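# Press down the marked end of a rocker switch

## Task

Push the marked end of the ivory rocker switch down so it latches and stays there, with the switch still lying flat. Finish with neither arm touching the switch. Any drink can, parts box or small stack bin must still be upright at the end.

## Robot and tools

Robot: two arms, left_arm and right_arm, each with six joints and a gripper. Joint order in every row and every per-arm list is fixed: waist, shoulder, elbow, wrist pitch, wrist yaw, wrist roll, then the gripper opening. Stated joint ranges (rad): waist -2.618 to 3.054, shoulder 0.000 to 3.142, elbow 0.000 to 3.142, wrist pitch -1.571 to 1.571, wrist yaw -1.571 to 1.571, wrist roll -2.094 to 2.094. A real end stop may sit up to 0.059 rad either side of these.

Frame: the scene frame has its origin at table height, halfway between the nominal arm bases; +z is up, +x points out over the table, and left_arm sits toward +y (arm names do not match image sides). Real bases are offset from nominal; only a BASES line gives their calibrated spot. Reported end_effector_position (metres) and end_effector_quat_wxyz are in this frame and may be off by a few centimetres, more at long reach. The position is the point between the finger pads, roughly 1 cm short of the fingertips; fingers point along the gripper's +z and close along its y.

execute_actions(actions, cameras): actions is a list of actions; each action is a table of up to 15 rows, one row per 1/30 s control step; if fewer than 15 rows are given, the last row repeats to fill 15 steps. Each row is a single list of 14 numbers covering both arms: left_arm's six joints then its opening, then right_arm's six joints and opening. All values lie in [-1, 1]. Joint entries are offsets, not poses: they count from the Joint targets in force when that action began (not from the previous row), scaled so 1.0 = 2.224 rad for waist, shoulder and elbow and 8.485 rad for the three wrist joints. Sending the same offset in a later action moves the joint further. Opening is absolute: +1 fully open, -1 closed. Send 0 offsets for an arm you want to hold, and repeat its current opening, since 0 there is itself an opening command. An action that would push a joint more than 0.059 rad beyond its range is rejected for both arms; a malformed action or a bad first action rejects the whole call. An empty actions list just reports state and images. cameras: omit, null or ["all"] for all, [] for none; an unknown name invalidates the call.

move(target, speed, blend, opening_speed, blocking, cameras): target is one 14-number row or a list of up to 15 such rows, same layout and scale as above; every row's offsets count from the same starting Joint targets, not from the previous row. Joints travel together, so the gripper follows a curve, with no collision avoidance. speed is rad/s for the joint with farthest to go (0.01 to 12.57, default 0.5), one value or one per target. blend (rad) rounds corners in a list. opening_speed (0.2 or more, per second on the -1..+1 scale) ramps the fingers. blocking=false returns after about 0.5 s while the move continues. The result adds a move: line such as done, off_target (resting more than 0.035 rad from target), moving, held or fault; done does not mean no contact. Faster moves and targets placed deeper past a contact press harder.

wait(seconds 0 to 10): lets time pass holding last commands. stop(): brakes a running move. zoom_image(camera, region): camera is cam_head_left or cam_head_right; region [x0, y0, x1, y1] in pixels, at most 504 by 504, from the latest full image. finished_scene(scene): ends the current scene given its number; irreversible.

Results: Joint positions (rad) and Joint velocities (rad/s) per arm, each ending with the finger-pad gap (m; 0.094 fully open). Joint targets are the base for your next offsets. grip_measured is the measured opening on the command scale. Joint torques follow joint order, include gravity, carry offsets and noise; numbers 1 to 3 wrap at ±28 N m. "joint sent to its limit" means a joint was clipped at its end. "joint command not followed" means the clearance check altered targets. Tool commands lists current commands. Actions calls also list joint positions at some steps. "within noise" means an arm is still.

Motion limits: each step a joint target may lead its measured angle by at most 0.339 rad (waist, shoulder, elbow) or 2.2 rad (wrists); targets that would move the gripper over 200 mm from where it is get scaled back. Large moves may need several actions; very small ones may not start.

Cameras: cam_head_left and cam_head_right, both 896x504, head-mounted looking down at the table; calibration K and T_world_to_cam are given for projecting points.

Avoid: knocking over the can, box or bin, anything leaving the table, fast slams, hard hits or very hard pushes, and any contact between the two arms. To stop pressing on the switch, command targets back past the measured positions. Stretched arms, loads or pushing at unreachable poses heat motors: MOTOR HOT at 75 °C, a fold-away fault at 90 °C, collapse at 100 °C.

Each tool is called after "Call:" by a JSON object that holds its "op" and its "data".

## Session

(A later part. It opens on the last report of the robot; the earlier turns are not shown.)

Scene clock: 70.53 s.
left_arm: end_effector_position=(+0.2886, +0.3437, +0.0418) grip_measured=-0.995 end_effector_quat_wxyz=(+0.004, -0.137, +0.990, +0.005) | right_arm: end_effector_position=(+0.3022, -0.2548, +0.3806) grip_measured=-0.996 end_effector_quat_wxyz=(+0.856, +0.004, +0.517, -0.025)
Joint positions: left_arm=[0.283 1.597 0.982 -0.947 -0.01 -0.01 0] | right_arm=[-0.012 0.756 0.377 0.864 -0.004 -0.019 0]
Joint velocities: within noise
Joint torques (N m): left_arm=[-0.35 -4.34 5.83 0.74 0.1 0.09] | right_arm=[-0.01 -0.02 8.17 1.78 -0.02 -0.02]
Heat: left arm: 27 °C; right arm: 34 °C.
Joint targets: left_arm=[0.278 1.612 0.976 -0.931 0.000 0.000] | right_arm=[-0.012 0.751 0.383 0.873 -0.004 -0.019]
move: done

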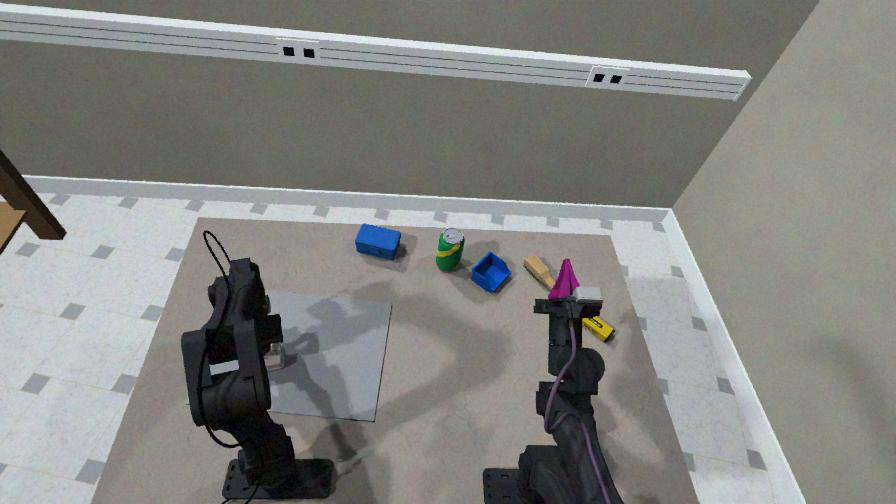

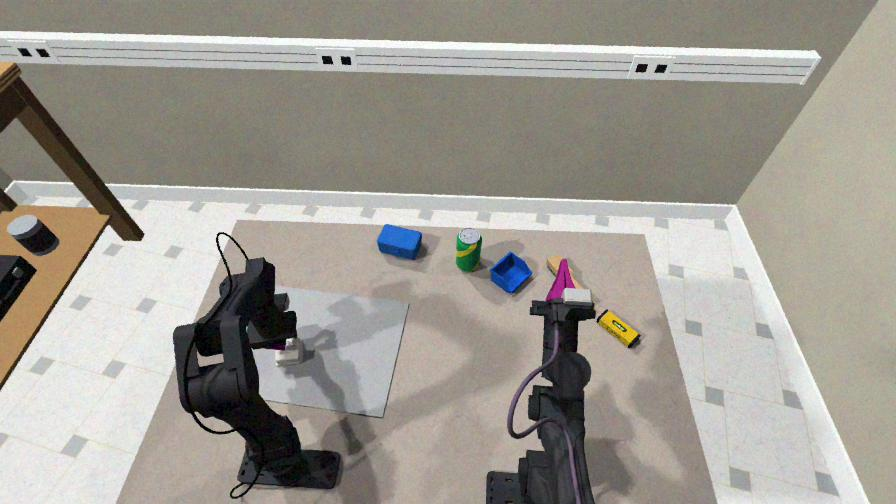

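Call:
{"op": "move", "data": {"target": [0, 0.00264, -0.0067, 0.00245, 0, 0, -1, 0, 0, 0, 0, 0, 0, -1], "speed": 0.1}}

Call:
{"op": "zoom_image", "data": {"camera": "cam_head_right", "region": [250, 320, 310, 380]}}

Call:
{"op": "zoom_image", "data": {"camera": "cam_head_left", "region": [240, 325, 300, 385]}}

Scene clock: 86.07 s.
left_arm: end_effector_position=(+0.2891, +0.3439, +0.0411) grip_measured=-0.995 end_effector_quat_wxyz=(+0.006, -0.137, +0.990, +0.006) | right_arm: end_effector_position=(+0.3022, -0.2548, +0.3806) grip_measured=-0.996 end_effector_quat_wxyz=(+0.856, +0.004, +0.517, -0.025)
Joint positions: left_arm=[0.283 1.597 0.979 -0.94 -0.01 -0.01 0] | right_arm=[-0.012 0.756 0.377 0.864 -0.004 -0.019 0]
Joint velocities: within noise
Joint torques (N m): left_arm=[-0.42 -3.95 4.75 0.85 0.11 0.09] | right_arm=[-0.01 -0.03 8.18 1.78 -0.02 -0.03]
Heat: left arm: 27 °C; right arm: 34 °C.
Joint targets: left_arm=[0.278 1.618 0.961 -0.910 0.000 0.000] | right_arm=[-0.012 0.751 0.383 0.873 -0.004 -0.019]
move: done

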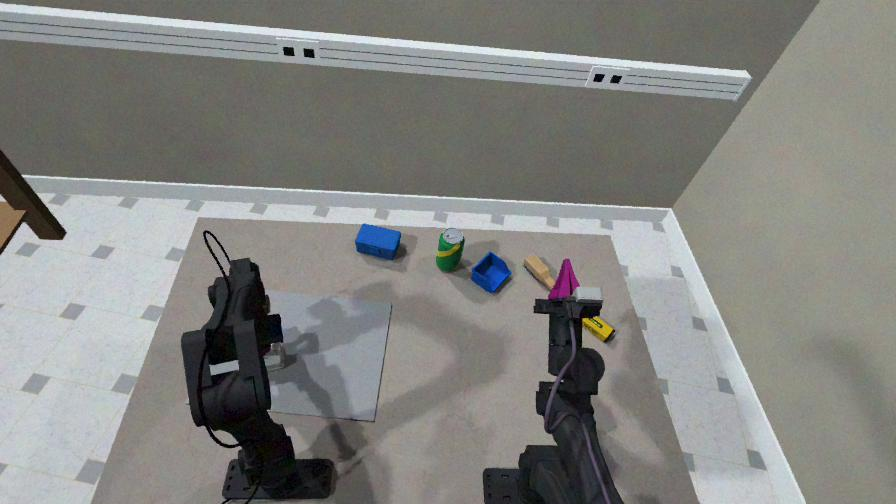

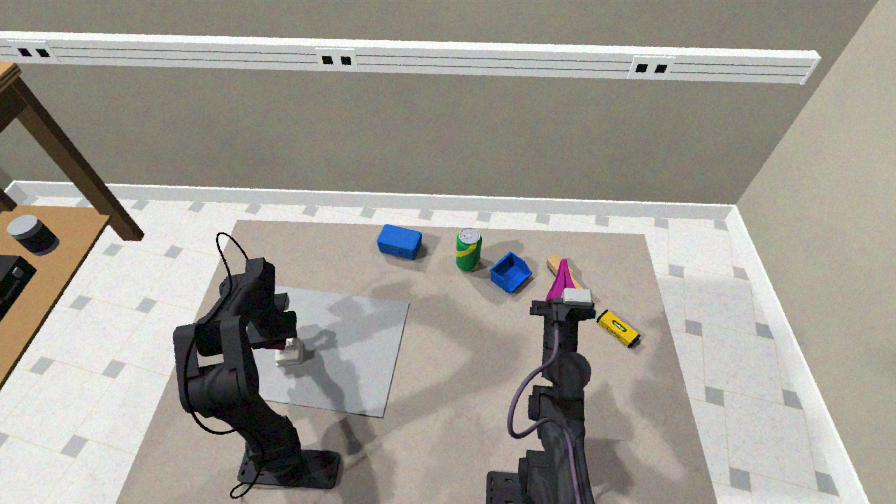

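Scaled by 8.400 from the camera's 896x504 image, which has a finer 1280x720 frame.

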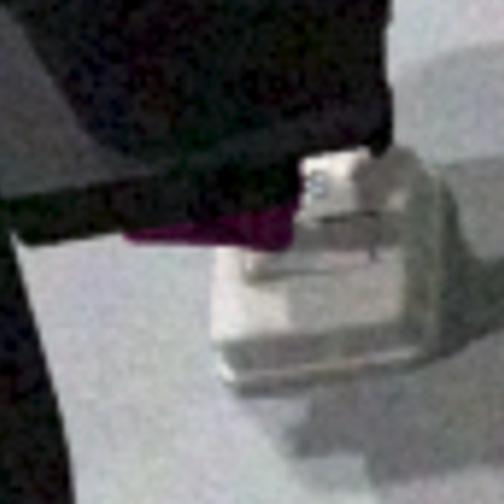

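Scaled by 8.400 from the camera's 896x504 image, which has a finer 1280x720 frame.

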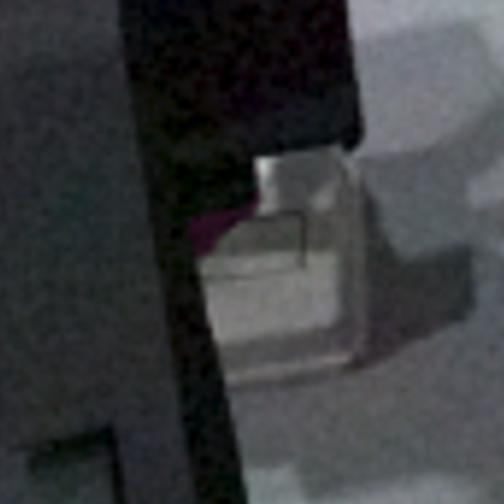

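Call:
{"op": "move", "data": {"target": [0, 0.00264, -0.0067, 0.00245, 0, 0, -1, 0, 0, 0, 0, 0, 0, -1], "speed": 0.1}}

Call:
{"op": "zoom_image", "data": {"camera": "cam_head_right", "region": [250, 320, 310, 380]}}

Scene clock: 88.33 s.
left_arm: end_effector_position=(+0.2891, +0.3439, +0.0369) grip_measured=-0.995 end_effector_quat_wxyz=(+0.007, -0.137, +0.990, +0.006) | right_arm: end_effector_position=(+0.3022, -0.2548, +0.3806) grip_measured=-0.996 end_effector_quat_wxyz=(+0.856, +0.004, +0.517, -0.025)
Joint positions: left_arm=[0.283 1.6 0.964 -0.919 -0.01 -0.01 0] | right_arm=[-0.012 0.756 0.377 0.864 -0.004 -0.019 0]
Joint velocities: within noise
Joint torques (N m): left_arm=[-0.46 -3.62 4.72 0.87 0.14 0.09] | right_arm=[0.01 -0.01 8.17 1.78 -0.01 -0.02]
Heat: left arm: 26 °C; right arm: 34 °C.
Joint targets: left_arm=[0.278 1.624 0.946 -0.889 0.000 0.000] | right_arm=[-0.012 0.751 0.383 0.873 -0.004 -0.019]
move: done

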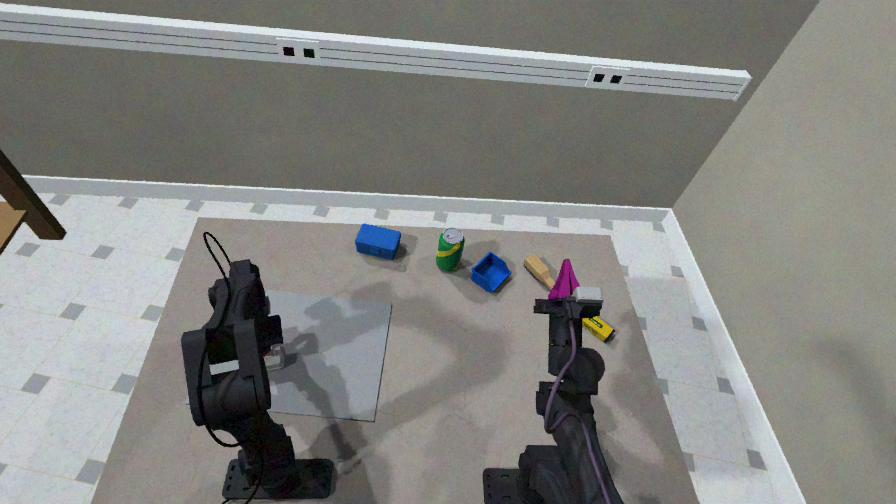

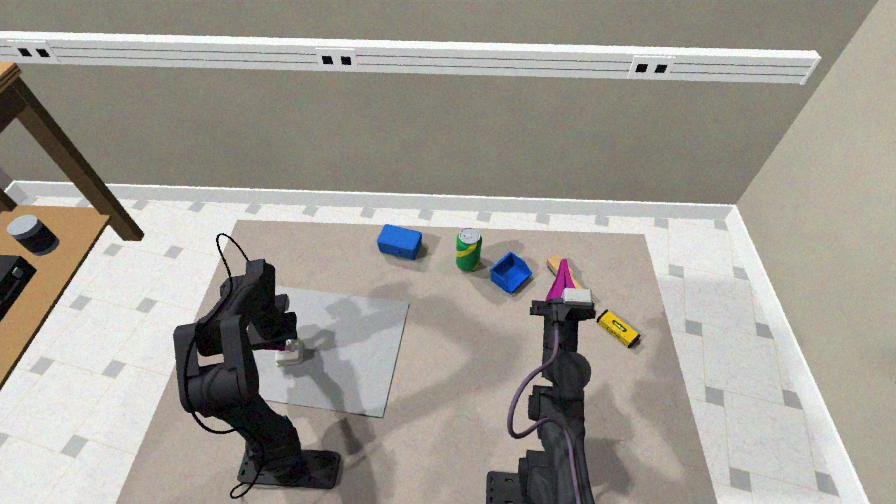

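Scaled by 8.400 from the camera's 896x504 image, which has a finer 1280x720 frame.

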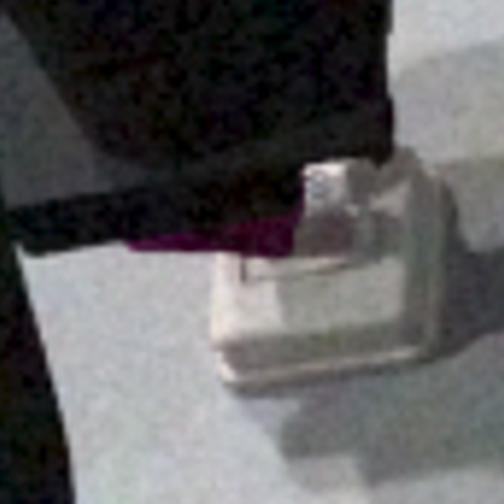

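Call:
{"op": "move", "data": {"target": [0, -0.0211, 0.0536, -0.0196, 0, 0, -1, 0, 0, 0, 0, 0, 0, -1], "speed": 0.3}}

Call:
{"op": "zoom_image", "data": {"camera": "cam_head_right", "region": [250, 320, 310, 380]}}

Call:
{"op": "zoom_image", "data": {"camera": "cam_head_left", "region": [240, 325, 300, 385]}}

Scene clock: 91.00 s.
left_arm: end_effector_position=(+0.2836, +0.3424, +0.0554) grip_measured=-0.995 end_effector_quat_wxyz=(-0.017, -0.137, +0.990, +0.003) | right_arm: end_effector_position=(+0.3022, -0.2548, +0.3806) grip_measured=-0.996 end_effector_quat_wxyz=(+0.856, +0.004, +0.517, -0.025)
Joint positions: left_arm=[0.283 1.6 1.042 -1.047 -0.01 -0.01 0] | right_arm=[-0.012 0.756 0.377 0.864 -0.004 -0.019 0]
Joint velocities: within noise
Joint torques (N m): left_arm=[-0.53 -7.57 8.76 0.38 0.14 0.07] | right_arm=[-0.01 -0.02 8.17 1.78 -0.02 -0.02]
Heat: left arm: 26 °C; right arm: 34 °C.
Joint targets: left_arm=[0.278 1.577 1.065 -1.056 0.000 0.000] | right_arm=[-0.012 0.751 0.383 0.873 -0.004 -0.019]
move: done

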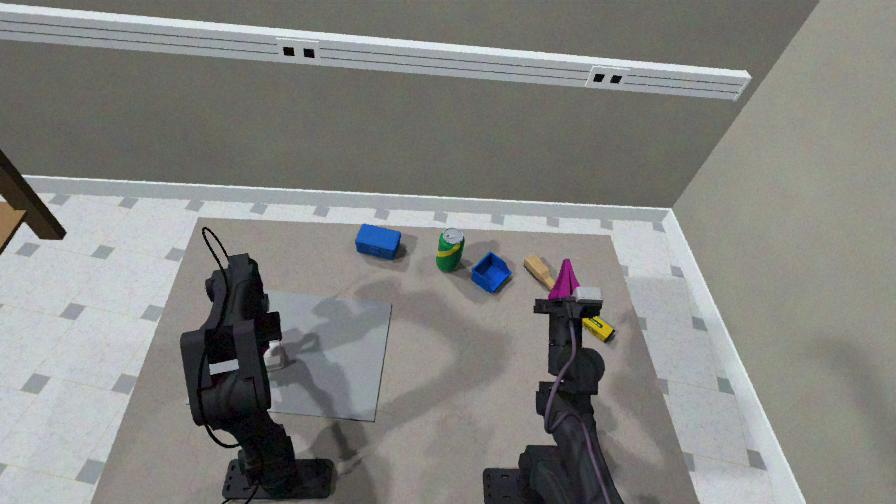

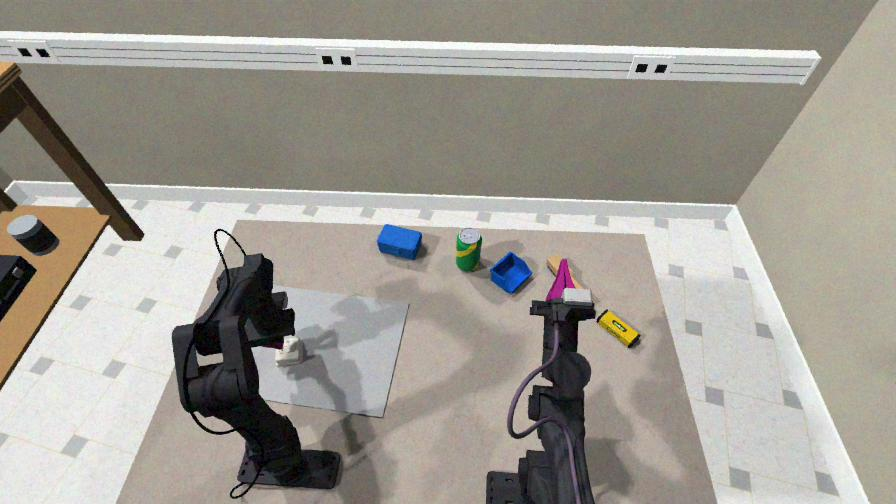

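Scaled by 8.400 from the camera's 896x504 image, which has a finer 1280x720 frame.

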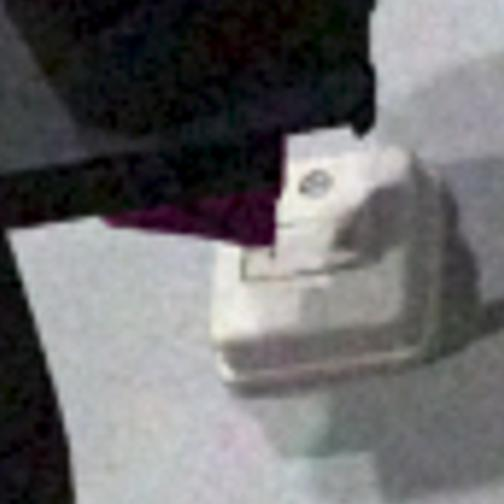

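Scaled by 8.400 from the camera's 896x504 image, which has a finer 1280x720 frame.

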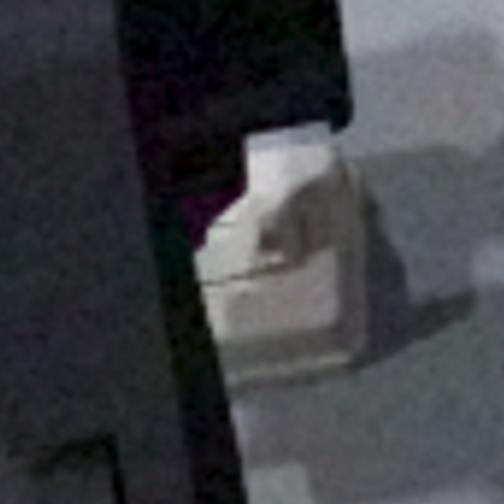

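Call:
{"op": "move", "data": {"target": [[0, -0.16, 0, 0, 0, 0, -1, 0, 0, 0, 0, 0, 0, -1], [0.18, -0.38, -0.2, 0.1, 0, 0, -1, 0, 0, 0, 0, 0, 0, -1]], "speed": 1.0, "blend": 0.1}}

Call:
{"op": "zoom_image", "data": {"camera": "cam_head_right", "region": [260, 320, 320, 380]}}

Call:
{"op": "zoom_image", "data": {"camera": "cam_head_left", "region": [240, 325, 300, 385]}}

Scene clock: 94.70 s.
left_arm: end_effector_position=(+0.2796, +0.4624, +0.2444) grip_measured=-0.995 end_effector_quat_wxyz=(+0.545, -0.268, +0.773, +0.185) | right_arm: end_effector_position=(+0.3022, -0.2548, +0.3806) grip_measured=-0.996 end_effector_quat_wxyz=(+0.856, +0.004, +0.517, -0.025)
Joint positions: left_arm=[0.673 0.745 0.628 -0.228 -0.006 -0.009 0] | right_arm=[-0.012 0.756 0.377 0.864 -0.004 -0.019 0]
Joint velocities: within noise
Joint torques (N m): left_arm=[0.35 -1.31 7.6 2.37 0.11 0.05] | right_arm=[-0.01 -0.03 8.17 1.78 -0.01 -0.02]
Heat: left arm: 27 °C; right arm: 34 °C.
Joint targets: left_arm=[0.678 0.732 0.620 -0.207 0.000 0.000] | right_arm=[-0.012 0.751 0.383 0.873 -0.004 -0.019]
move: done

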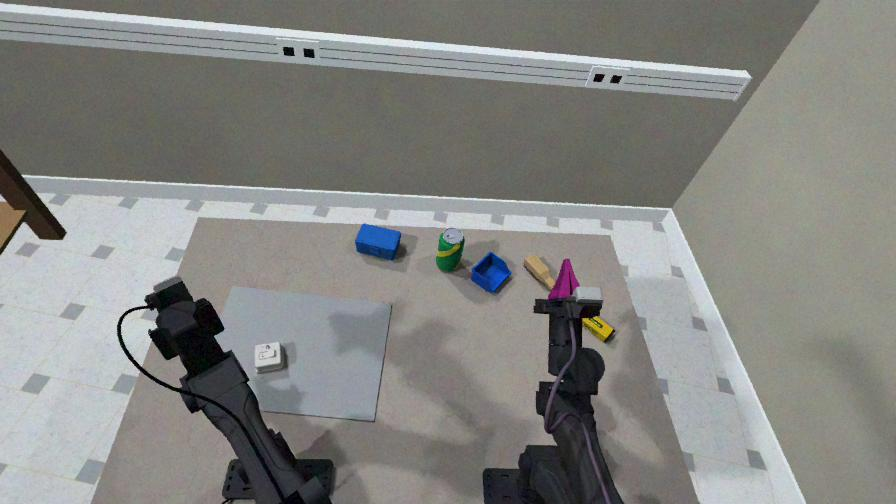

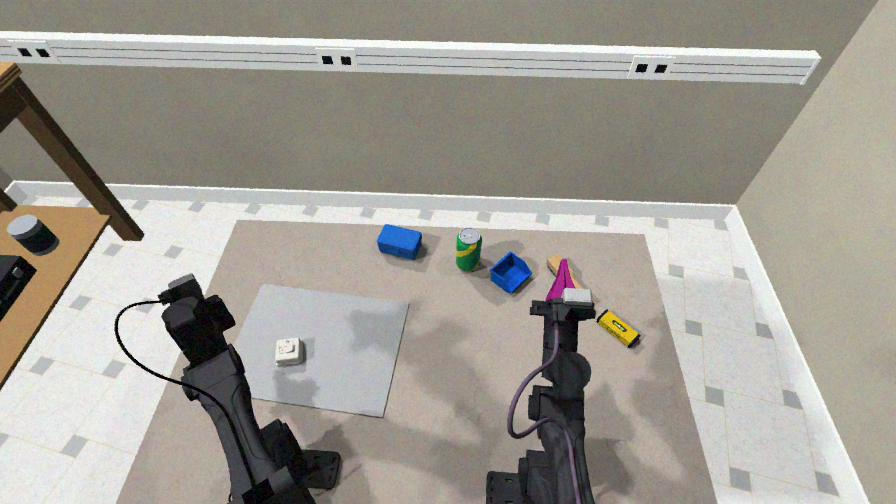

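Scaled by 8.400 from the camera's 896x504 image, which has a finer 1280x720 frame.

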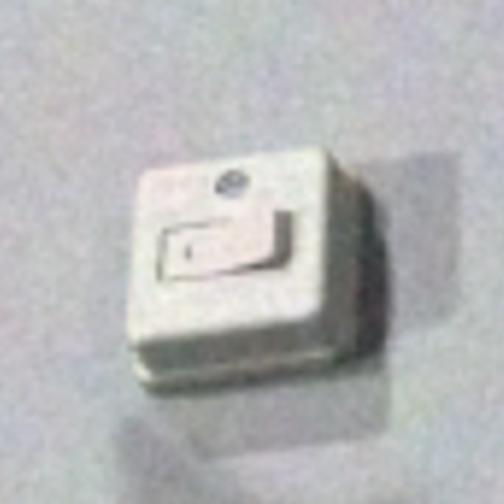

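Scaled by 8.400 from the camera's 896x504 image, which has a finer 1280x720 frame.

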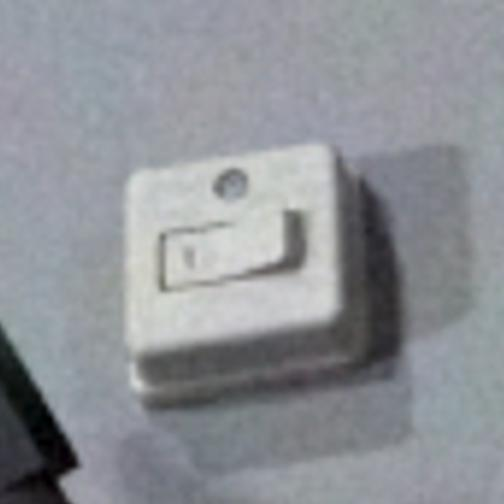

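Call:
{"op": "move", "data": {"target": [-0.3815, 0.5921, 0.4891, -0.1205, 0, 0, -1, 0.0799, 0.4545, 0.4218, -0.2361, 0.0005, 0.0022, -1], "speed": 1.0}}

Call:
{"op": "zoom_image", "data": {"camera": "cam_head_left", "region": [320, 240, 600, 400]}}

Call:
{"op": "zoom_image", "data": {"camera": "cam_head_right", "region": [320, 240, 600, 400]}}

Scene clock: 121.97 s.
left_arm: end_effector_position=(+0.4160, +0.2003, +0.0791) grip_measured=-0.995 end_effector_quat_wxyz=(+0.000, +0.090, +0.996, +0.002) | right_arm: end_effector_position=(+0.3114, -0.2015, +0.0750) grip_measured=-0.996 end_effector_quat_wxyz=(-0.005, -0.069, +0.998, +0.002)
Joint positions: left_arm=[-0.172 2.031 1.681 -1.221 -0.004 -0.009 0] | right_arm=[0.162 1.747 1.286 -1.12 -0.004 -0.006 0]
Joint velocities: within noise
Joint torques (N m): left_arm=[0.13 -8.25 9.28 0.45 0.06 0.1] | right_arm=[0.31 -5.5 9.42 0.25 0.05 0.04]
Heat: left arm: 31 °C; right arm: 35 °C.
Joint targets: left_arm=[-0.170 2.049 1.708 -1.230 0.000 0.000] | right_arm=[0.165 1.762 1.321 -1.130 0.000 0.000]
move: done

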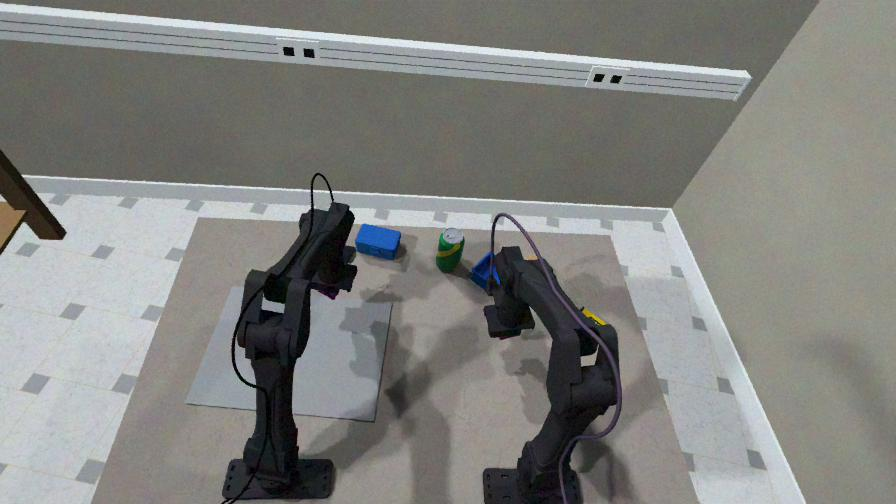

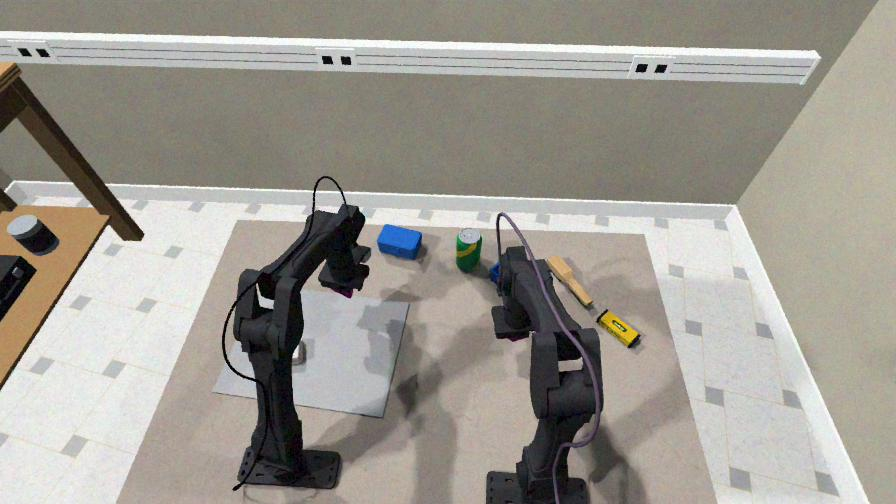

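Scaled by 1.800 from the camera's 896x504 image, which has a finer 1280x720 frame.

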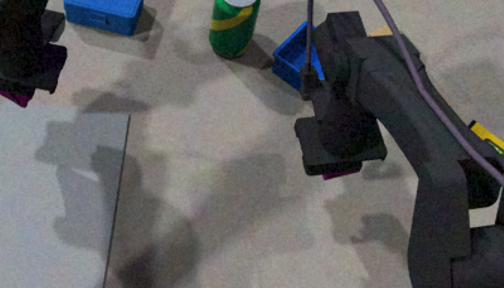

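Scaled by 1.800 from the camera's 896x504 image, which has a finer 1280x720 frame.

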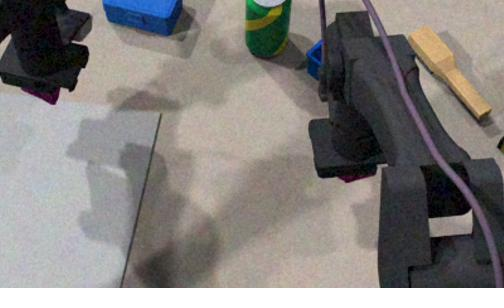

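Call:
{"op": "zoom_image", "data": {"camera": "cam_head_left", "region": [300, 260, 370, 320]}}

Call:
{"op": "zoom_image", "data": {"camera": "cam_head_right", "region": [310, 255, 380, 315]}}

Call:
{"op": "zoom_image", "data": {"camera": "cam_head_left", "region": [470, 300, 540, 360]}}

Call:
{"op": "zoom_image", "data": {"camera": "cam_head_right", "region": [480, 300, 550, 360]}}

Scaled by 7.200 from the camera's 896x504 image, which has a finer 1280x720 frame.

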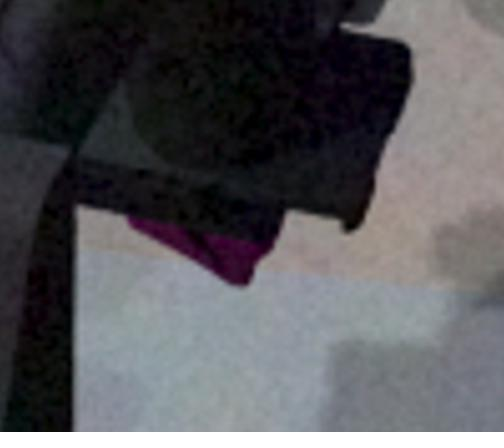

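Scaled by 7.200 from the camera's 896x504 image, which has a finer 1280x720 frame.

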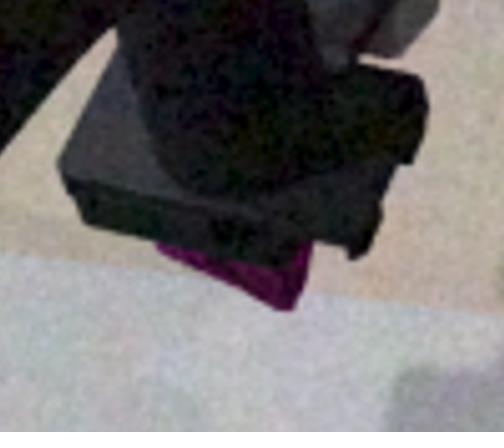

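Scaled by 7.200 from the camera's 896x504 image, which has a finer 1280x720 frame.

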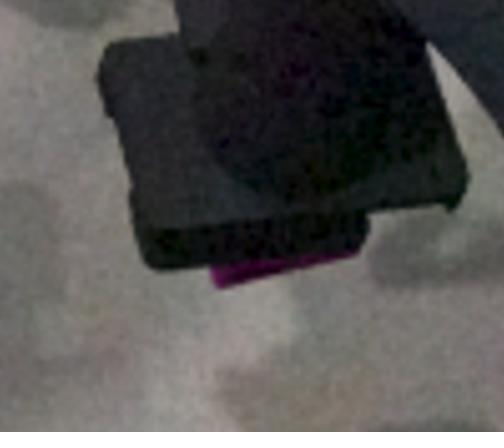

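Scaled by 7.200 from the camera's 896x504 image, which has a finer 1280x720 frame.

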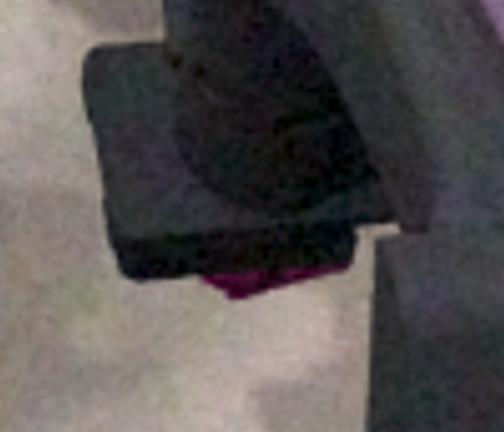

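Call:
{"op": "move", "data": {"target": [[0.1764, -0.2271, -0.3071, 0.0245, 0, 0, -1, 0, 0, 0, 0, 0, 0, -1], [0.1764, -0.1916, -0.3531, 0.04236, 0, 0, -1, 0, 0, 0, 0, 0, 0, -1], [0.1764, -0.1916, -0.3531, 0.04236, 0, 0, -1, 0, 0, 0, 0, 0, 0, -1], [0.1764, -0.2271, -0.3071, 0.0245, 0, 0, -1, 0, 0, 0, 0, 0, 0, -1], [0.1764, -0.3, -0.3071, 0.0245, 0, 0, -1, 0, 0, 0, 0, 0, 0, -1]], "speed": [1.0, 0.12, 0.2, 0.3, 0.5]}}

Call:
{"op": "zoom_image", "data": {"camera": "cam_head_right", "region": [250, 320, 310, 380]}}

Scene clock: 180.37 s.
left_arm: end_effector_position=(+0.2929, +0.3256, +0.0941) grip_measured=-0.995 end_effector_quat_wxyz=(+0.079, -0.104, +0.991, +0.008) | right_arm: end_effector_position=(+0.3111, -0.2015, +0.0750) grip_measured=-0.996 end_effector_quat_wxyz=(-0.006, -0.069, +0.998, +0.002)
Joint positions: left_arm=[0.218 1.401 1.004 -1.015 -0.002 -0.009 0] | right_arm=[0.162 1.747 1.286 -1.121 -0.004 -0.006 0]
Joint velocities: within noise
Joint torques (N m): left_arm=[0.29 -5.86 9.16 0.75 0.07 0.05] | right_arm=[0.32 -5.5 9.42 0.24 0.04 0.04]
Heat: left arm: 29 °C; right arm: 35 °C.
Joint targets: left_arm=[0.222 1.382 1.025 -1.022 0.000 0.000] | right_arm=[0.165 1.762 1.321 -1.130 0.000 0.000]
move: done

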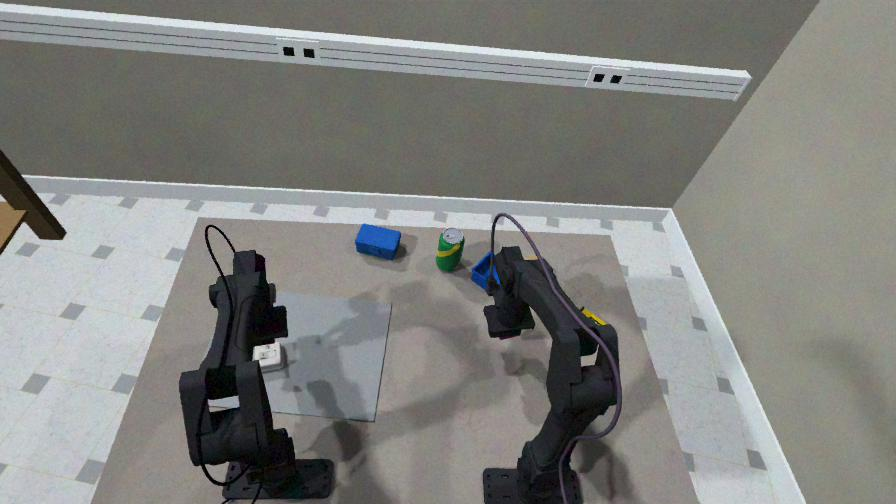

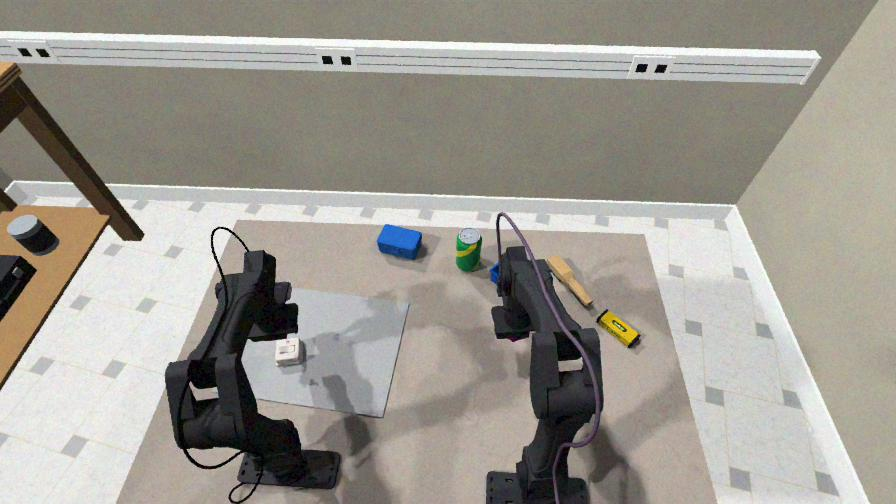

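Scaled by 8.400 from the camera's 896x504 image, which has a finer 1280x720 frame.

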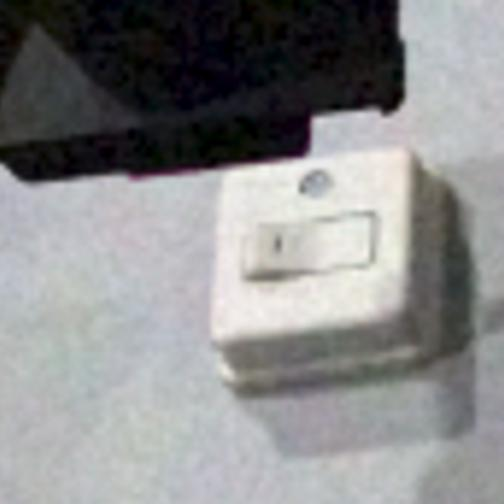

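Call:
{"op": "move", "data": {"target": [[0.0312, 0.0890, 0.0049, -0.0009, 0, 0, -1, 0, 0, 0, 0, 0, 0, -1], [0.0312, 0.1112, -0.0442, 0.01814, 0, 0, -1, 0, 0, 0, 0, 0, 0, -1], [0.0312, 0.1112, -0.0442, 0.01814, 0, 0, -1, 0, 0, 0, 0, 0, 0, -1], [0.0312, 0.0790, 0.0049, -0.0009, 0, 0, -1, 0, 0, 0, 0, 0, 0, -1], [0.0312, 0.0, 0.0049, -0.0009, 0, 0, -1, 0, 0, 0, 0, 0, 0, -1]], "speed": [0.5, 0.15, 0.2, 0.4, 0.5]}}

Call:
{"op": "zoom_image", "data": {"camera": "cam_head_right", "region": [250, 320, 310, 380]}}

Scene clock: 186.47 s.
left_arm: end_effector_position=(+0.2897, +0.3434, +0.0968) grip_measured=-0.995 end_effector_quat_wxyz=(+0.080, -0.138, +0.987, +0.011) | right_arm: end_effector_position=(+0.3110, -0.2015, +0.0750) grip_measured=-0.996 end_effector_quat_wxyz=(-0.006, -0.069, +0.998, +0.002)
Joint positions: left_arm=[0.287 1.401 1.014 -1.023 -0.001 -0.009 0] | right_arm=[0.162 1.747 1.286 -1.121 -0.004 -0.006 0]
Joint velocities: within noise
Joint torques (N m): left_arm=[0.35 -5.83 9.16 0.76 0.04 0.06] | right_arm=[0.31 -5.5 9.39 0.23 0.04 0.04]
Heat: left arm: 28 °C; right arm: 35 °C.
Joint targets: left_arm=[0.291 1.382 1.036 -1.029 0.000 0.000] | right_arm=[0.165 1.762 1.321 -1.130 0.000 0.000]
move: done

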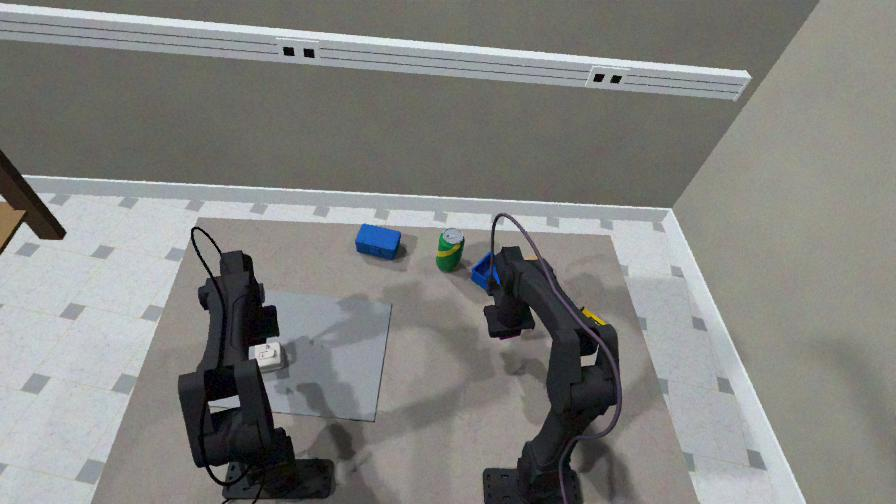

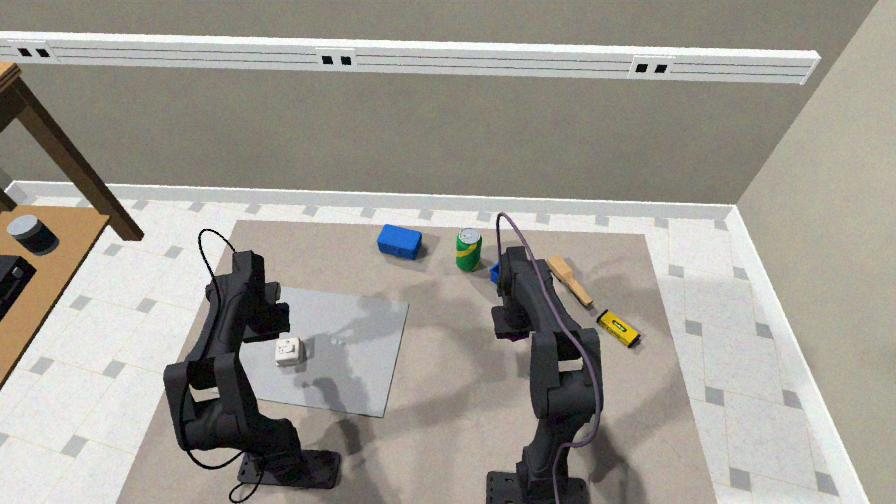

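Scaled by 8.400 from the camera's 896x504 image, which has a finer 1280x720 frame.

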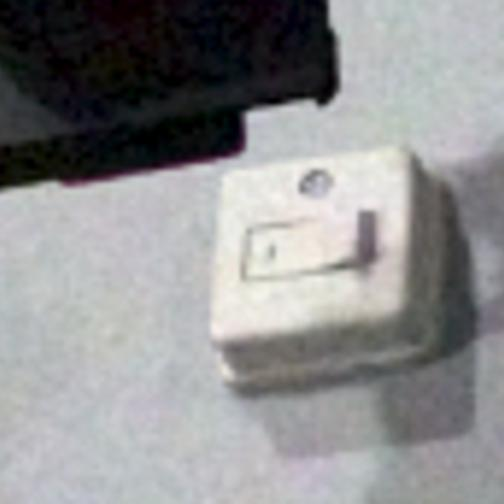

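Call:
{"op": "move", "data": {"target": [0, 0, 0, 0, 0, 0, -1, 0, 0.0308, -0.1062, 0.0359, 0, 0, -1], "speed": 0.1}}

Call:
{"op": "zoom_image", "data": {"camera": "cam_head_right", "region": [480, 310, 550, 370]}}

Call:
{"op": "zoom_image", "data": {"camera": "cam_head_left", "region": [470, 310, 540, 370]}}

Scene clock: 193.80 s.
left_arm: end_effector_position=(+0.2896, +0.3433, +0.0968) grip_measured=-0.995 end_effector_quat_wxyz=(+0.080, -0.138, +0.987, +0.011) | right_arm: end_effector_position=(+0.3151, -0.2010, +0.0126) grip_measured=-0.996 end_effector_quat_wxyz=(+0.011, -0.069, +0.998, +0.003)
Joint positions: left_arm=[0.287 1.401 1.014 -1.023 -0.001 -0.009 0] | right_arm=[0.162 1.812 1.103 -0.84 -0.004 -0.006 0]
Joint velocities: within noise
Joint torques (N m): left_arm=[0.34 -5.91 9.11 0.76 0.02 0.06] | right_arm=[0.31 -5.49 4.55 0.54 0.04 0.04]
Heat: left arm: 28 °C; right arm: 35 °C.
Joint targets: left_arm=[0.291 1.382 1.036 -1.029 0.000 0.000] | right_arm=[0.165 1.831 1.085 -0.825 0.000 0.000]
move: done

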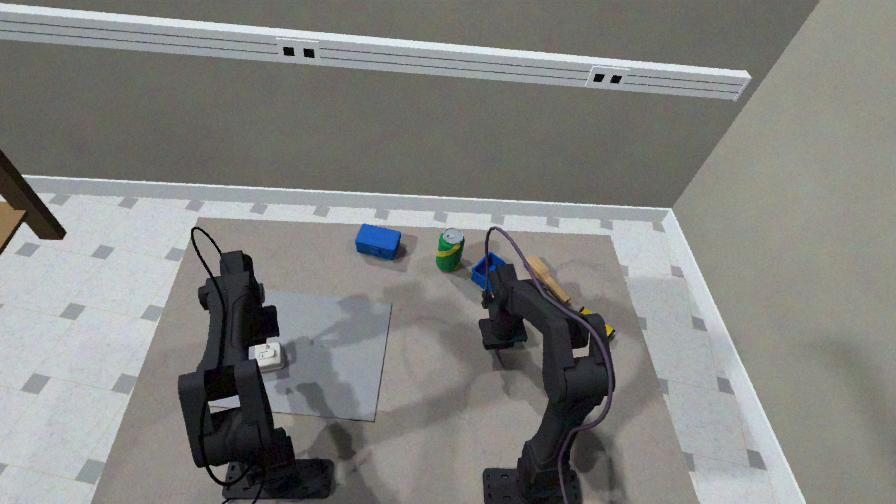

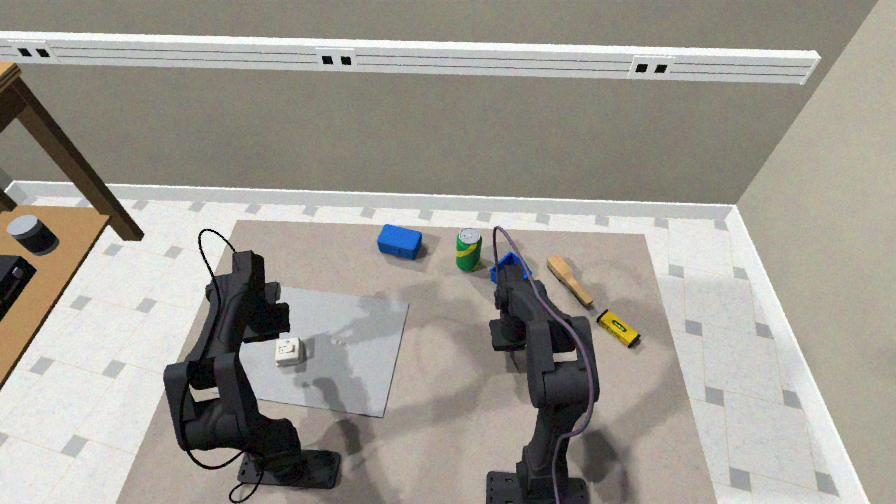

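Scaled by 7.200 from the camera's 896x504 image, which has a finer 1280x720 frame.

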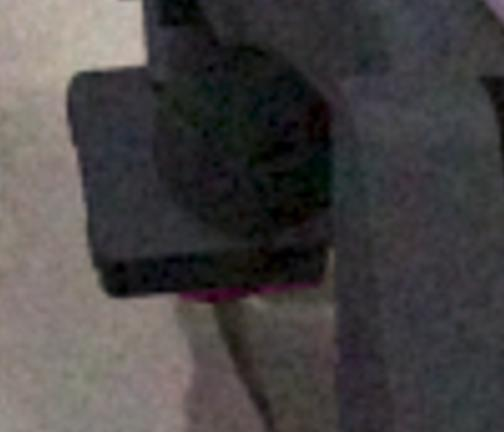

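Scaled by 7.200 from the camera's 896x504 image, which has a finer 1280x720 frame.

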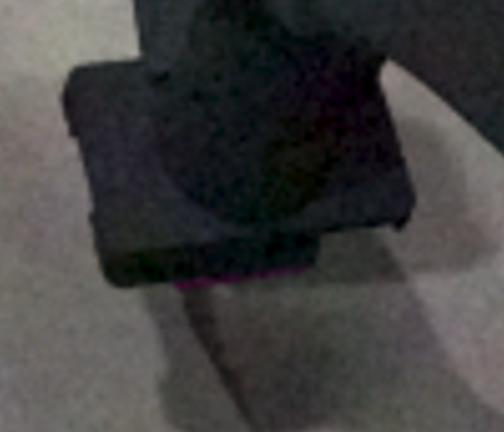

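Call:
{"op": "finished_scene", "data": {"scene": 1}}

The scene is finished: the task was done.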